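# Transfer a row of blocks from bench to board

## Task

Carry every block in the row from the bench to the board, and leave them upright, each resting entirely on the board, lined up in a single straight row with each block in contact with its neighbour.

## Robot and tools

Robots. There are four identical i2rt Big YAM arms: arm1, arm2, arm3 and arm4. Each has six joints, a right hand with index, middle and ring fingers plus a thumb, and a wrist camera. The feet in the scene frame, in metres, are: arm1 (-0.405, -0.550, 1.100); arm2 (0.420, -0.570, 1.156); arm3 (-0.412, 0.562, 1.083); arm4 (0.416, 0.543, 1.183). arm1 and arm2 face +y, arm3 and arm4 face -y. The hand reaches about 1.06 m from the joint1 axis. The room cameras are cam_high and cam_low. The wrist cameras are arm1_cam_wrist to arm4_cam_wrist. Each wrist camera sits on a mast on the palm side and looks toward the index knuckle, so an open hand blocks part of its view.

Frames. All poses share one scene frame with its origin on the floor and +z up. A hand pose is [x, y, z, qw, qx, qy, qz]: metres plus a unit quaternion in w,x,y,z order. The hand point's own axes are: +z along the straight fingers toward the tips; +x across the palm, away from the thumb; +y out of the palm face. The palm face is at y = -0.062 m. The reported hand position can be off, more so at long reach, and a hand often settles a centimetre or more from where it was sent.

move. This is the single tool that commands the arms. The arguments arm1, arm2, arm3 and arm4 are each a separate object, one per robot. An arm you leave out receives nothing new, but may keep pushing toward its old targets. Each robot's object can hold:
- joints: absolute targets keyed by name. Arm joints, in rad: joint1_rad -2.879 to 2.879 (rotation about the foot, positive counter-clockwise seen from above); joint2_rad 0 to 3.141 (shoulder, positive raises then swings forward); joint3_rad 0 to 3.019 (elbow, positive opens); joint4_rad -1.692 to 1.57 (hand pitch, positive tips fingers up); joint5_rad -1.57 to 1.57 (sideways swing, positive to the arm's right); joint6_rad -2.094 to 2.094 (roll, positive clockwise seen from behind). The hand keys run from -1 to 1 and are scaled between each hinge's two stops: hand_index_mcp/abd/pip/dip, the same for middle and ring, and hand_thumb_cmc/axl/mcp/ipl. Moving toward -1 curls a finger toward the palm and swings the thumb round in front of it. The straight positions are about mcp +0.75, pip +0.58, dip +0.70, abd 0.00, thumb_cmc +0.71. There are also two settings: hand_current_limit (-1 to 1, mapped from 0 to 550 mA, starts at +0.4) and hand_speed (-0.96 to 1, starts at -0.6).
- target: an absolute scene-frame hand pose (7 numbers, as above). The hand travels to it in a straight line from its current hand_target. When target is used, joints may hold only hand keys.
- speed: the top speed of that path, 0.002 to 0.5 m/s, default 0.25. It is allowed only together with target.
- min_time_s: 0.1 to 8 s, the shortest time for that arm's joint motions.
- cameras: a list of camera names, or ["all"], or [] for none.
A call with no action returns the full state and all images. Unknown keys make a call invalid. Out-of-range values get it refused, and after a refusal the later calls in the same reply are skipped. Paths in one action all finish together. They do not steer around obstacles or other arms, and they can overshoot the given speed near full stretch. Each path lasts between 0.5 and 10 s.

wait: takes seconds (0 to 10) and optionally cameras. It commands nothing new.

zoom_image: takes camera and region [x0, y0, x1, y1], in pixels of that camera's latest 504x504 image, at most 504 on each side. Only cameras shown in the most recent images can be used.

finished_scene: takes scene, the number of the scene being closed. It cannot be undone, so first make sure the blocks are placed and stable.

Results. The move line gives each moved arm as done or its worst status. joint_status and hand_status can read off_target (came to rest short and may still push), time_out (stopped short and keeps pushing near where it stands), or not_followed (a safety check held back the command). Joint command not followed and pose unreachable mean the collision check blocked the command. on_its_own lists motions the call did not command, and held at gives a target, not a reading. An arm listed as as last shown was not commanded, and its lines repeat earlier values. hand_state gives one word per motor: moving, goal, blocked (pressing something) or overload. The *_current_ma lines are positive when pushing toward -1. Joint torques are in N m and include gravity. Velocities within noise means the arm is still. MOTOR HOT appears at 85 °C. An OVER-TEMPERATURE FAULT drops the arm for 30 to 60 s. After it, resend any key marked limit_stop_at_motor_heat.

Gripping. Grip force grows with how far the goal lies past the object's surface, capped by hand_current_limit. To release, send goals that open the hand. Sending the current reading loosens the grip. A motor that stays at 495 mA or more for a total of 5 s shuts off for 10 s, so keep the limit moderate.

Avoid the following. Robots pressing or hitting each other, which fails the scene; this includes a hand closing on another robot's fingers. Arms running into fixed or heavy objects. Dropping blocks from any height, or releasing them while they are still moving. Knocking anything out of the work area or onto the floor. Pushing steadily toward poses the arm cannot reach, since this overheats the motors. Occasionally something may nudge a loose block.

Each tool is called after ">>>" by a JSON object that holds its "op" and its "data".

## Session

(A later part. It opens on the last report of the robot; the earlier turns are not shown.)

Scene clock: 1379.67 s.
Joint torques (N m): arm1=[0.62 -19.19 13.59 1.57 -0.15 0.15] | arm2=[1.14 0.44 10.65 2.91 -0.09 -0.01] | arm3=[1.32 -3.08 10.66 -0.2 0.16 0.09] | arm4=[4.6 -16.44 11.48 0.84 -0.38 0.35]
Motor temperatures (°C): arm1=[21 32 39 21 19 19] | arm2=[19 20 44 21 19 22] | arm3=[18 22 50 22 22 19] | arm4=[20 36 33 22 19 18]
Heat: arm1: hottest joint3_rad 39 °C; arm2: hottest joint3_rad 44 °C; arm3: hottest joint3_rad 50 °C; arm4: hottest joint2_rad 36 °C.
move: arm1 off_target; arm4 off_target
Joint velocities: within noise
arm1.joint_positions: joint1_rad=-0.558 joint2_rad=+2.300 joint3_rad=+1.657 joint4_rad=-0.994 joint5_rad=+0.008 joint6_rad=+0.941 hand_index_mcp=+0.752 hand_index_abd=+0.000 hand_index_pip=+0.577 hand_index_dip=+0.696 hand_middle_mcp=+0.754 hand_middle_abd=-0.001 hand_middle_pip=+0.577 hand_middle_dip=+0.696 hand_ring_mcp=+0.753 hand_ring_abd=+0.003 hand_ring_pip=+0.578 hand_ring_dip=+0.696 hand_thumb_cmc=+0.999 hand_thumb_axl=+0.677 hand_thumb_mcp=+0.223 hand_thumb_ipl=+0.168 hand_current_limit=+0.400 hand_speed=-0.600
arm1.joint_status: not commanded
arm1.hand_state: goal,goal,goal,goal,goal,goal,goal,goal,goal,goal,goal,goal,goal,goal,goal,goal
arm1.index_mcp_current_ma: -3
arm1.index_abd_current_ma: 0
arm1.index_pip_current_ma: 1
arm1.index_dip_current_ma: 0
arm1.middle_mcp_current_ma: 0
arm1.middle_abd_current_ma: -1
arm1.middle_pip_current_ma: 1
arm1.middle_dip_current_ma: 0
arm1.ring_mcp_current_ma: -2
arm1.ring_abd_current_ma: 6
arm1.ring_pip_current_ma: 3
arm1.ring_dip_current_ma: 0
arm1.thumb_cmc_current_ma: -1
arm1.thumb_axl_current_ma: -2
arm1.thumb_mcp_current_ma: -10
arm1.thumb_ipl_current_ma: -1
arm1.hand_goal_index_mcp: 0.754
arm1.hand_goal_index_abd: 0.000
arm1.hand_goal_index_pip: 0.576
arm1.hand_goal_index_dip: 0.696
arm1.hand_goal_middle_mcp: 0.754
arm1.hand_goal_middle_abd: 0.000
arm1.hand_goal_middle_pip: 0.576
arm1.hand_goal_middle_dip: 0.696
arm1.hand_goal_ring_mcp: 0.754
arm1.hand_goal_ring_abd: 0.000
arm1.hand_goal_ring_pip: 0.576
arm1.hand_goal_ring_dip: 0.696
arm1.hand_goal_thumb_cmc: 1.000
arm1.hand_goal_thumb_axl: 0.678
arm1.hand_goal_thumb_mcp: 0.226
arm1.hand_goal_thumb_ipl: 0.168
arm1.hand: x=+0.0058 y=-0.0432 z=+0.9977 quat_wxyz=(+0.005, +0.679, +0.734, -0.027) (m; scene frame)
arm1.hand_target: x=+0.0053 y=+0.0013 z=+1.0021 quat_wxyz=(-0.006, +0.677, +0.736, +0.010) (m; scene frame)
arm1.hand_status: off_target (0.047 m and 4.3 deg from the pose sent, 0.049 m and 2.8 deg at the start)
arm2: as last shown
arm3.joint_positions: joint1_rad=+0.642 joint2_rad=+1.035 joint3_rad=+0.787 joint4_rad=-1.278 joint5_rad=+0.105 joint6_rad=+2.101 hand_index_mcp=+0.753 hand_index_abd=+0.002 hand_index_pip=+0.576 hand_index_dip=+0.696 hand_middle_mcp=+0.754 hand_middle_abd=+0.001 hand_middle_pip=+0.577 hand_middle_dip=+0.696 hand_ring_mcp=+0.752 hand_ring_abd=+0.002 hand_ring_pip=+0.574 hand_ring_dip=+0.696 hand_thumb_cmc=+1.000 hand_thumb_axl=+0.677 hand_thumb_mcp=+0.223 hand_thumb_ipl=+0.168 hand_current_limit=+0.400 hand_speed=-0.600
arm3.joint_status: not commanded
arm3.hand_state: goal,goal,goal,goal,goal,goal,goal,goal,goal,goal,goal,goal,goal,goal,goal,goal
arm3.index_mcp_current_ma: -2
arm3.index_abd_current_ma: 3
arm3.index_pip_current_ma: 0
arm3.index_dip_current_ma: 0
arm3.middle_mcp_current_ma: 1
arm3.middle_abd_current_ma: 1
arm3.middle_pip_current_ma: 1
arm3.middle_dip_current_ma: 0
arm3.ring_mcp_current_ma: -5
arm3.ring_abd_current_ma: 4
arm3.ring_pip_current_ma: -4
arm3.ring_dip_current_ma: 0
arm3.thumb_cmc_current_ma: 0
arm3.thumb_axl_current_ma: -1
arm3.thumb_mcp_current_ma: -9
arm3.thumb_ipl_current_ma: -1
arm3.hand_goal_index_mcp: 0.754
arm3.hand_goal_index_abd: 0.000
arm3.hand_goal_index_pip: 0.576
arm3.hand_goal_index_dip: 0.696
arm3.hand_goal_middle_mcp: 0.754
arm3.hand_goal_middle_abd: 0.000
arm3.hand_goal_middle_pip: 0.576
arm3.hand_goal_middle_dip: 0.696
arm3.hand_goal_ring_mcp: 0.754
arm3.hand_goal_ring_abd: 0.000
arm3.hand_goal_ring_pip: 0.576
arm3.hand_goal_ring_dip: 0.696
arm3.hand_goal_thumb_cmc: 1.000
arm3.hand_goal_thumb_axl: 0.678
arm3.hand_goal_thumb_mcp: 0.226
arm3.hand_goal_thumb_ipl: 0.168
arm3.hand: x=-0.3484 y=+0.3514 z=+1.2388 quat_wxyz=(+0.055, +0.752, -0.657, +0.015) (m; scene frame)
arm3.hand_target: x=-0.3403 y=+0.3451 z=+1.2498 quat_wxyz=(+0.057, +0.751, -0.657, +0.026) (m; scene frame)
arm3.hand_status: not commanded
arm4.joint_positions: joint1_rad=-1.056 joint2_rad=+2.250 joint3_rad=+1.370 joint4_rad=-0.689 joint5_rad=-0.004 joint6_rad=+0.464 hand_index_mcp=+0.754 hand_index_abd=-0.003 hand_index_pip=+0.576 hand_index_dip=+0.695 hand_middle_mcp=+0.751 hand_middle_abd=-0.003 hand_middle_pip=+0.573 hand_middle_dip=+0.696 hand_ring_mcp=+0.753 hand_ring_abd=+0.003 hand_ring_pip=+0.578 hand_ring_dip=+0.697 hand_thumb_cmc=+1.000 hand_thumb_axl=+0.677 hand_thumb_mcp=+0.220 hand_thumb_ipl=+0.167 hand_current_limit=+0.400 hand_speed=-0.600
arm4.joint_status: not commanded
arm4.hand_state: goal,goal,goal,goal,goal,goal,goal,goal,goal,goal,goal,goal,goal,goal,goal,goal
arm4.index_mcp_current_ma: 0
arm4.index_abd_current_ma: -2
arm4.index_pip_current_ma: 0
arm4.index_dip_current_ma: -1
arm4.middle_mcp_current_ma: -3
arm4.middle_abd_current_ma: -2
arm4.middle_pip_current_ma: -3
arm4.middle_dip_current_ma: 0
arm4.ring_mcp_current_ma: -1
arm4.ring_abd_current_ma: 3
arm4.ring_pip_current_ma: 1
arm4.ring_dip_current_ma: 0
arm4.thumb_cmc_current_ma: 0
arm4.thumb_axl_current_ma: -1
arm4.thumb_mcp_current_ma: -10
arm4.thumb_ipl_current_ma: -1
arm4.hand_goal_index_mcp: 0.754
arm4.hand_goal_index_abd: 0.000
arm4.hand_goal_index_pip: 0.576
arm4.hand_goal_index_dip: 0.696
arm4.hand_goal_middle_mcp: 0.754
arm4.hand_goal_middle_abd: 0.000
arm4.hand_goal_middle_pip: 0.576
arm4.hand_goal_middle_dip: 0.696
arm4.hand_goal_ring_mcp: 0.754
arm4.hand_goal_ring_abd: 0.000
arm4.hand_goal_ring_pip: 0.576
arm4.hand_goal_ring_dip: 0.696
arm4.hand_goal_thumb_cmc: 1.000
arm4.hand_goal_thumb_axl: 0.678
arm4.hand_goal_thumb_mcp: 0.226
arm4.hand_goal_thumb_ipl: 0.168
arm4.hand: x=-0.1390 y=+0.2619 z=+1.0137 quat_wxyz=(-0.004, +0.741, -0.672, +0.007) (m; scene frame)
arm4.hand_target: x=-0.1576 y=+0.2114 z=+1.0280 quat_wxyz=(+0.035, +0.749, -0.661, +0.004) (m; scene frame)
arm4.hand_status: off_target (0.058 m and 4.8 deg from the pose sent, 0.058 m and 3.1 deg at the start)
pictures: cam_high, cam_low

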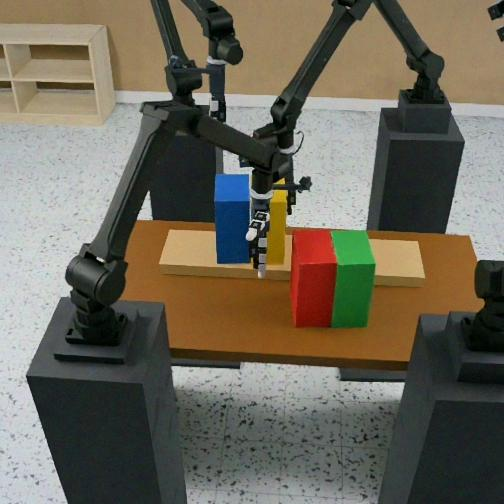

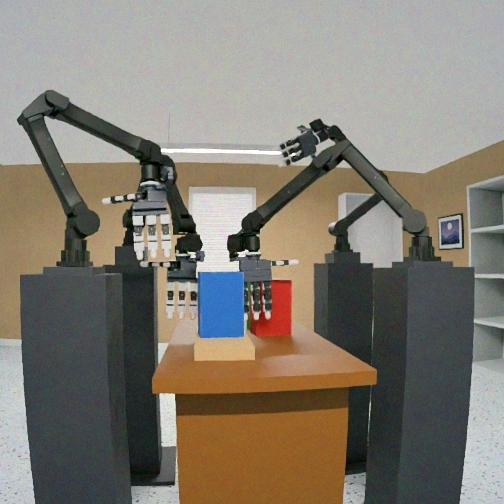

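>>> {"op": "move", "data": {"arm1": {"target": [0.008, -0.075, 1.010, -0.005, 0.678, 0.735, 0.01], "speed": 0.08}, "arm4": {"target": [-0.160, 0.292, 1.03, 0.035, 0.749, -0.662, 0.003], "speed": 0.08}, "cameras": []}}

>>> {"op": "move", "data": {"arm1": {"target": [-0.086, -0.080, 1.010, -0.005, 0.678, 0.735, 0.01], "speed": 0.12}, "arm4": {"target": [-0.262, 0.290, 1.03, 0.035, 0.749, -0.662, 0.003], "speed": 0.12}, "cameras": ["cam_high", "cam_low"]}}

>>> {"op": "zoom_image", "data": {"camera": "cam_high", "region": [205, 165, 295, 275]}}

>>> {"op": "zoom_image", "data": {"camera": "cam_low", "region": [180, 240, 330, 360]}}

Scene clock: 1399.40 s.
Joint torques (N m): arm1=[-2.26 -23.41 6.3 0.64 0.05 -0.24] | arm2=[1.14 0.5 10.65 2.92 -0.1 -0.01] | arm3=[1.32 -2.9 10.69 -0.16 0.17 0.08] | arm4=[1.55 -18.84 4.67 0.7 -0.04 -0.02]
Motor temperatures (°C): arm1=[21 32 41 21 19 19] | arm2=[19 20 44 21 19 22] | arm3=[18 22 50 22 22 19] | arm4=[20 35 34 22 19 18]
Heat: arm1: hottest joint3_rad 41 °C; arm2: hottest joint3_rad 44 °C; arm3: hottest joint3_rad 50 °C; arm4: hottest joint2_rad 35 °C.
move: arm1 off_target; arm4 off_target
Joint velocities: within noise
arm1.joint_positions: joint1_rad=-0.587 joint2_rad=+2.215 joint3_rad=+1.479 joint4_rad=-0.858 joint5_rad=+0.005 joint6_rad=+0.916 hand_index_mcp=+0.752 hand_index_abd=+0.000 hand_index_pip=+0.577 hand_index_dip=+0.696 hand_middle_mcp=+0.754 hand_middle_abd=-0.001 hand_middle_pip=+0.577 hand_middle_dip=+0.696 hand_ring_mcp=+0.753 hand_ring_abd=+0.003 hand_ring_pip=+0.578 hand_ring_dip=+0.696 hand_thumb_cmc=+0.999 hand_thumb_axl=+0.677 hand_thumb_mcp=+0.223 hand_thumb_ipl=+0.168 hand_current_limit=+0.400 hand_speed=-0.600
arm1.joint_status: not commanded
arm1.hand_state: goal,goal,goal,goal,goal,goal,goal,goal,goal,goal,goal,goal,goal,goal,goal,goal
arm1.index_mcp_current_ma: -3
arm1.index_abd_current_ma: 0
arm1.index_pip_current_ma: 1
arm1.index_dip_current_ma: 0
arm1.middle_mcp_current_ma: 0
arm1.middle_abd_current_ma: -1
arm1.middle_pip_current_ma: 1
arm1.middle_dip_current_ma: 0
arm1.ring_mcp_current_ma: -2
arm1.ring_abd_current_ma: 6
arm1.ring_pip_current_ma: 3
arm1.ring_dip_current_ma: 0
arm1.thumb_cmc_current_ma: -1
arm1.thumb_axl_current_ma: -2
arm1.thumb_mcp_current_ma: -10
arm1.thumb_ipl_current_ma: -1
arm1.hand_goal_index_mcp: 0.754
arm1.hand_goal_index_abd: 0.000
arm1.hand_goal_index_pip: 0.576
arm1.hand_goal_index_dip: 0.696
arm1.hand_goal_middle_mcp: 0.754
arm1.hand_goal_middle_abd: 0.000
arm1.hand_goal_middle_pip: 0.576
arm1.hand_goal_middle_dip: 0.696
arm1.hand_goal_ring_mcp: 0.754
arm1.hand_goal_ring_abd: 0.000
arm1.hand_goal_ring_pip: 0.576
arm1.hand_goal_ring_dip: 0.696
arm1.hand_goal_thumb_cmc: 1.000
arm1.hand_goal_thumb_axl: 0.678
arm1.hand_goal_thumb_mcp: 0.226
arm1.hand_goal_thumb_ipl: 0.168
arm1.hand: x=+0.0022 y=-0.0806 z=+0.9952 quat_wxyz=(-0.001, +0.681, +0.732, -0.006) (m; scene frame)
arm1.hand_target: x=+0.0081 y=-0.0751 z=+1.0101 quat_wxyz=(-0.005, +0.678, +0.735, +0.010) (m; scene frame)
arm1.hand_status: off_target (0.017 m and 1.9 deg from the pose sent, 0.034 m and 4.3 deg at the start)
arm2, arm3: as last shown
arm4.joint_positions: joint1_rad=-1.129 joint2_rad=+2.230 joint3_rad=+1.309 joint4_rad=-0.613 joint5_rad=-0.022 joint6_rad=+0.374 hand_index_mcp=+0.754 hand_index_abd=-0.003 hand_index_pip=+0.576 hand_index_dip=+0.695 hand_middle_mcp=+0.751 hand_middle_abd=-0.003 hand_middle_pip=+0.573 hand_middle_dip=+0.696 hand_ring_mcp=+0.753 hand_ring_abd=+0.003 hand_ring_pip=+0.578 hand_ring_dip=+0.697 hand_thumb_cmc=+1.000 hand_thumb_axl=+0.677 hand_thumb_mcp=+0.220 hand_thumb_ipl=+0.167 hand_current_limit=+0.400 hand_speed=-0.600
arm4.joint_status: not commanded
arm4.hand_state: goal,goal,goal,goal,goal,goal,goal,goal,goal,goal,goal,goal,goal,goal,goal,goal
arm4.index_mcp_current_ma: 0
arm4.index_abd_current_ma: -2
arm4.index_pip_current_ma: 0
arm4.index_dip_current_ma: -1
arm4.middle_mcp_current_ma: -3
arm4.middle_abd_current_ma: -2
arm4.middle_pip_current_ma: -3
arm4.middle_dip_current_ma: 0
arm4.ring_mcp_current_ma: -1
arm4.ring_abd_current_ma: 2
arm4.ring_pip_current_ma: 1
arm4.ring_dip_current_ma: 0
arm4.thumb_cmc_current_ma: 0
arm4.thumb_axl_current_ma: -1
arm4.thumb_mcp_current_ma: -10
arm4.thumb_ipl_current_ma: -1
arm4.hand_goal_index_mcp: 0.754
arm4.hand_goal_index_abd: 0.000
arm4.hand_goal_index_pip: 0.576
arm4.hand_goal_index_dip: 0.696
arm4.hand_goal_middle_mcp: 0.754
arm4.hand_goal_middle_abd: 0.000
arm4.hand_goal_middle_pip: 0.576
arm4.hand_goal_middle_dip: 0.696
arm4.hand_goal_ring_mcp: 0.754
arm4.hand_goal_ring_abd: 0.000
arm4.hand_goal_ring_pip: 0.576
arm4.hand_goal_ring_dip: 0.696
arm4.hand_goal_thumb_cmc: 1.000
arm4.hand_goal_thumb_axl: 0.678
arm4.hand_goal_thumb_mcp: 0.226
arm4.hand_goal_thumb_ipl: 0.168
arm4.hand: x=-0.1502 y=+0.2966 z=+1.0115 quat_wxyz=(+0.016, +0.746, -0.665, +0.009) (m; scene frame)
arm4.hand_target: x=-0.1600 y=+0.2919 z=+1.0299 quat_wxyz=(+0.035, +0.749, -0.662, +0.003) (m; scene frame)
arm4.hand_status: off_target (0.021 m and 2.4 deg from the pose sent, 0.040 m and 4.8 deg at the start)
pictures: none
No camera images: "cameras" was empty.

Scene clock: 1400.90 s.
Joint torques (N m): arm1=[-2.2 -21.6 5.76 0.65 0.1 -0.05] | arm2=[1.14 0.5 10.65 2.91 -0.1 -0.02] | arm3=[1.38 -3.31 10.7 -0.2 0.16 0.07] | arm4=[1.73 -17.67 6.23 0.24 0.01 0.12]
Motor temperatures (°C): arm1=[21 32 41 21 19 19] | arm2=[19 20 44 21 19 22] | arm3=[18 22 50 22 22 19] | arm4=[20 35 34 22 19 18]
Heat: arm1: hottest joint3_rad 41 °C; arm2: hottest joint3_rad 44 °C; arm3: hottest joint3_rad 50 °C; arm4: hottest joint2_rad 35 °C.
move: arm1 off_target; arm4 not_followed
Joint velocities: within noise
arm1.joint_positions: joint1_rad=-0.452 joint2_rad=+2.121 joint3_rad=+1.293 joint4_rad=-0.768 joint5_rad=+0.005 joint6_rad=+1.033 hand_index_mcp=+0.752 hand_index_abd=+0.000 hand_index_pip=+0.577 hand_index_dip=+0.696 hand_middle_mcp=+0.754 hand_middle_abd=-0.001 hand_middle_pip=+0.577 hand_middle_dip=+0.696 hand_ring_mcp=+0.753 hand_ring_abd=+0.003 hand_ring_pip=+0.578 hand_ring_dip=+0.696 hand_thumb_cmc=+0.999 hand_thumb_axl=+0.677 hand_thumb_mcp=+0.223 hand_thumb_ipl=+0.168 hand_current_limit=+0.400 hand_speed=-0.600
arm1.joint_status: not commanded
arm1.hand_state: goal,goal,goal,goal,goal,goal,goal,goal,goal,goal,goal,goal,goal,goal,goal,goal
arm1.index_mcp_current_ma: -3
arm1.index_abd_current_ma: 0
arm1.index_pip_current_ma: 1
arm1.index_dip_current_ma: 0
arm1.middle_mcp_current_ma: 0
arm1.middle_abd_current_ma: -1
arm1.middle_pip_current_ma: 1
arm1.middle_dip_current_ma: 0
arm1.ring_mcp_current_ma: -2
arm1.ring_abd_current_ma: 6
arm1.ring_pip_current_ma: 3
arm1.ring_dip_current_ma: 0
arm1.thumb_cmc_current_ma: -1
arm1.thumb_axl_current_ma: -2
arm1.thumb_mcp_current_ma: -10
arm1.thumb_ipl_current_ma: -1
arm1.hand_goal_index_mcp: 0.754
arm1.hand_goal_index_abd: 0.000
arm1.hand_goal_index_pip: 0.576
arm1.hand_goal_index_dip: 0.696
arm1.hand_goal_middle_mcp: 0.754
arm1.hand_goal_middle_abd: 0.000
arm1.hand_goal_middle_pip: 0.576
arm1.hand_goal_middle_dip: 0.696
arm1.hand_goal_ring_mcp: 0.754
arm1.hand_goal_ring_abd: 0.000
arm1.hand_goal_ring_pip: 0.576
arm1.hand_goal_ring_dip: 0.696
arm1.hand_goal_thumb_cmc: 1.000
arm1.hand_goal_thumb_axl: 0.678
arm1.hand_goal_thumb_mcp: 0.226
arm1.hand_goal_thumb_ipl: 0.168
arm1.hand: x=-0.0879 y=-0.0862 z=+0.9958 quat_wxyz=(+0.000, +0.674, +0.738, -0.006) (m; scene frame)
arm1.hand_target: x=-0.0859 y=-0.0800 z=+1.0099 quat_wxyz=(-0.005, +0.678, +0.735, +0.010) (m; scene frame)
arm1.hand_status: off_target (0.016 m and 2.0 deg from the pose sent, 0.089 m and 1.9 deg at the start)
arm2: as last shown
arm3.joint_positions: joint1_rad=+0.642 joint2_rad=+1.035 joint3_rad=+0.787 joint4_rad=-1.278 joint5_rad=+0.105 joint6_rad=+2.101 hand_index_mcp=+0.753 hand_index_abd=+0.002 hand_index_pip=+0.576 hand_index_dip=+0.696 hand_middle_mcp=+0.754 hand_middle_abd=+0.001 hand_middle_pip=+0.577 hand_middle_dip=+0.696 hand_ring_mcp=+0.752 hand_ring_abd=+0.002 hand_ring_pip=+0.574 hand_ring_dip=+0.696 hand_thumb_cmc=+1.000 hand_thumb_axl=+0.677 hand_thumb_mcp=+0.223 hand_thumb_ipl=+0.168 hand_current_limit=+0.400 hand_speed=-0.600
arm3.joint_status: not commanded
arm3.hand_state: goal,goal,goal,goal,goal,goal,goal,goal,goal,goal,goal,goal,goal,goal,goal,goal
arm3.index_mcp_current_ma: -2
arm3.index_abd_current_ma: 3
arm3.index_pip_current_ma: 0
arm3.index_dip_current_ma: 0
arm3.middle_mcp_current_ma: 1
arm3.middle_abd_current_ma: 1
arm3.middle_pip_current_ma: 1
arm3.middle_dip_current_ma: 0
arm3.ring_mcp_current_ma: -5
arm3.ring_abd_current_ma: 4
arm3.ring_pip_current_ma: -4
arm3.ring_dip_current_ma: 0
arm3.thumb_cmc_current_ma: 0
arm3.thumb_axl_current_ma: -1
arm3.thumb_mcp_current_ma: -9
arm3.thumb_ipl_current_ma: -1
arm3.hand_goal_index_mcp: 0.754
arm3.hand_goal_index_abd: 0.000
arm3.hand_goal_index_pip: 0.576
arm3.hand_goal_index_dip: 0.696
arm3.hand_goal_middle_mcp: 0.754
arm3.hand_goal_middle_abd: 0.000
arm3.hand_goal_middle_pip: 0.576
arm3.hand_goal_middle_dip: 0.696
arm3.hand_goal_ring_mcp: 0.754
arm3.hand_goal_ring_abd: 0.000
arm3.hand_goal_ring_pip: 0.576
arm3.hand_goal_ring_dip: 0.696
arm3.hand_goal_thumb_cmc: 1.000
arm3.hand_goal_thumb_axl: 0.678
arm3.hand_goal_thumb_mcp: 0.226
arm3.hand_goal_thumb_ipl: 0.168
arm3.hand: x=-0.3484 y=+0.3514 z=+1.2388 quat_wxyz=(+0.055, +0.752, -0.657, +0.015) (m; scene frame)
arm3.hand_target: x=-0.3403 y=+0.3451 z=+1.2498 quat_wxyz=(+0.057, +0.751, -0.657, +0.026) (m; scene frame)
arm3.hand_status: not commanded
arm4.joint_positions: joint1_rad=-1.170 joint2_rad=+2.266 joint3_rad=+1.470 joint4_rad=-0.688 joint5_rad=-0.025 joint6_rad=+0.334 hand_index_mcp=+0.752 hand_index_abd=-0.003 hand_index_pip=+0.576 hand_index_dip=+0.695 hand_middle_mcp=+0.751 hand_middle_abd=-0.003 hand_middle_pip=+0.573 hand_middle_dip=+0.696 hand_ring_mcp=+0.752 hand_ring_abd=+0.003 hand_ring_pip=+0.577 hand_ring_dip=+0.697 hand_thumb_cmc=+1.000 hand_thumb_axl=+0.677 hand_thumb_mcp=+0.220 hand_thumb_ipl=+0.167 hand_current_limit=+0.400 hand_speed=-0.600
arm4.joint_status: not commanded
arm4.hand_state: goal,goal,goal,goal,goal,goal,goal,goal,goal,goal,goal,goal,goal,goal,goal,goal
arm4.index_mcp_current_ma: -1
arm4.index_abd_current_ma: -2
arm4.index_pip_current_ma: 0
arm4.index_dip_current_ma: -1
arm4.middle_mcp_current_ma: -3
arm4.middle_abd_current_ma: -2
arm4.middle_pip_current_ma: -2
arm4.middle_dip_current_ma: 0
arm4.ring_mcp_current_ma: -2
arm4.ring_abd_current_ma: 2
arm4.ring_pip_current_ma: 1
arm4.ring_dip_current_ma: 0
arm4.thumb_cmc_current_ma: 0
arm4.thumb_axl_current_ma: -1
arm4.thumb_mcp_current_ma: -10
arm4.thumb_ipl_current_ma: -1
arm4.hand_goal_index_mcp: 0.754
arm4.hand_goal_index_abd: 0.000
arm4.hand_goal_index_pip: 0.576
arm4.hand_goal_index_dip: 0.696
arm4.hand_goal_middle_mcp: 0.754
arm4.hand_goal_middle_abd: 0.000
arm4.hand_goal_middle_pip: 0.576
arm4.hand_goal_middle_dip: 0.696
arm4.hand_goal_ring_mcp: 0.754
arm4.hand_goal_ring_abd: 0.000
arm4.hand_goal_ring_pip: 0.576
arm4.hand_goal_ring_dip: 0.696
arm4.hand_goal_thumb_cmc: 1.000
arm4.hand_goal_thumb_axl: 0.678
arm4.hand_goal_thumb_mcp: 0.226
arm4.hand_goal_thumb_ipl: 0.168
arm4.on_its_own: joint3_rad is held at +1.470, not at its first target +1.305; joint4_rad is held at -0.688, not at its first target -0.599
arm4.hand: x=-0.2121 y=+0.2915 z=+1.0353 quat_wxyz=(+0.039, +0.746, -0.665, +0.001) (m; scene frame)
arm4.hand_target: x=-0.2121 y=+0.2915 z=+1.0353 quat_wxyz=(+0.039, +0.746, -0.665, +0.001) (m; scene frame)
arm4.hand_status: not_followed (0.050 m and 0.7 deg from the pose sent, 0.114 m and 2.4 deg at the start)
pictures: cam_high, cam_low
pose unreachable (arm4 arm): on one or more control steps of this call this arm could not follow its commanded pose, so it was not sent that pose on those steps. On the call's last step it was still not sent that pose. It may still have moved: this result reports where it is.
cause: moving toward the commanded pose would bring a part of the arm too close to another arm (a part of this arm and the arm3 arm's hand, at the place that arm is still heading or pushing toward).

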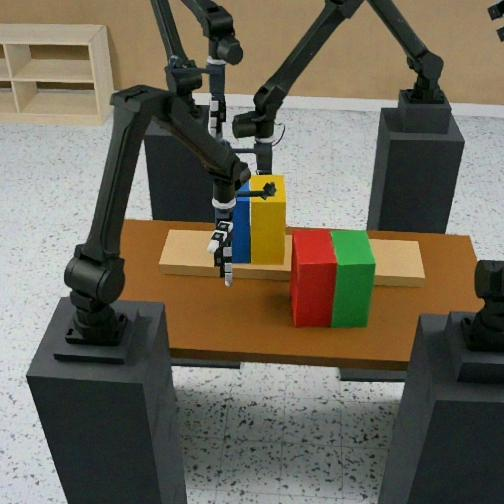

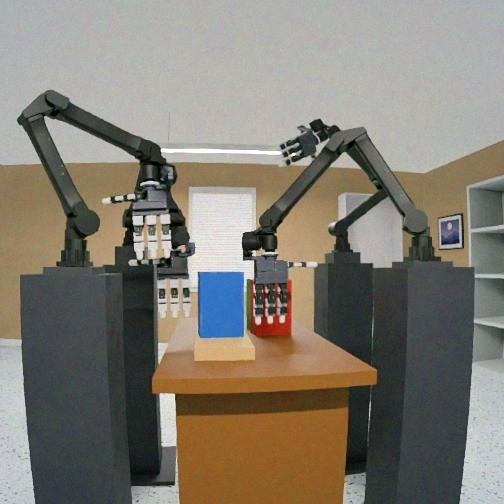

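Scaled by 4.582 from the camera's 504x504 image, which has a finer 720x720 frame.

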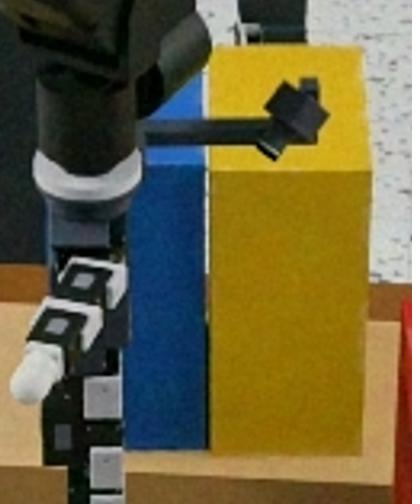

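Scaled by 3.360 from the camera's 504x504 image, which has a finer 720x720 frame.

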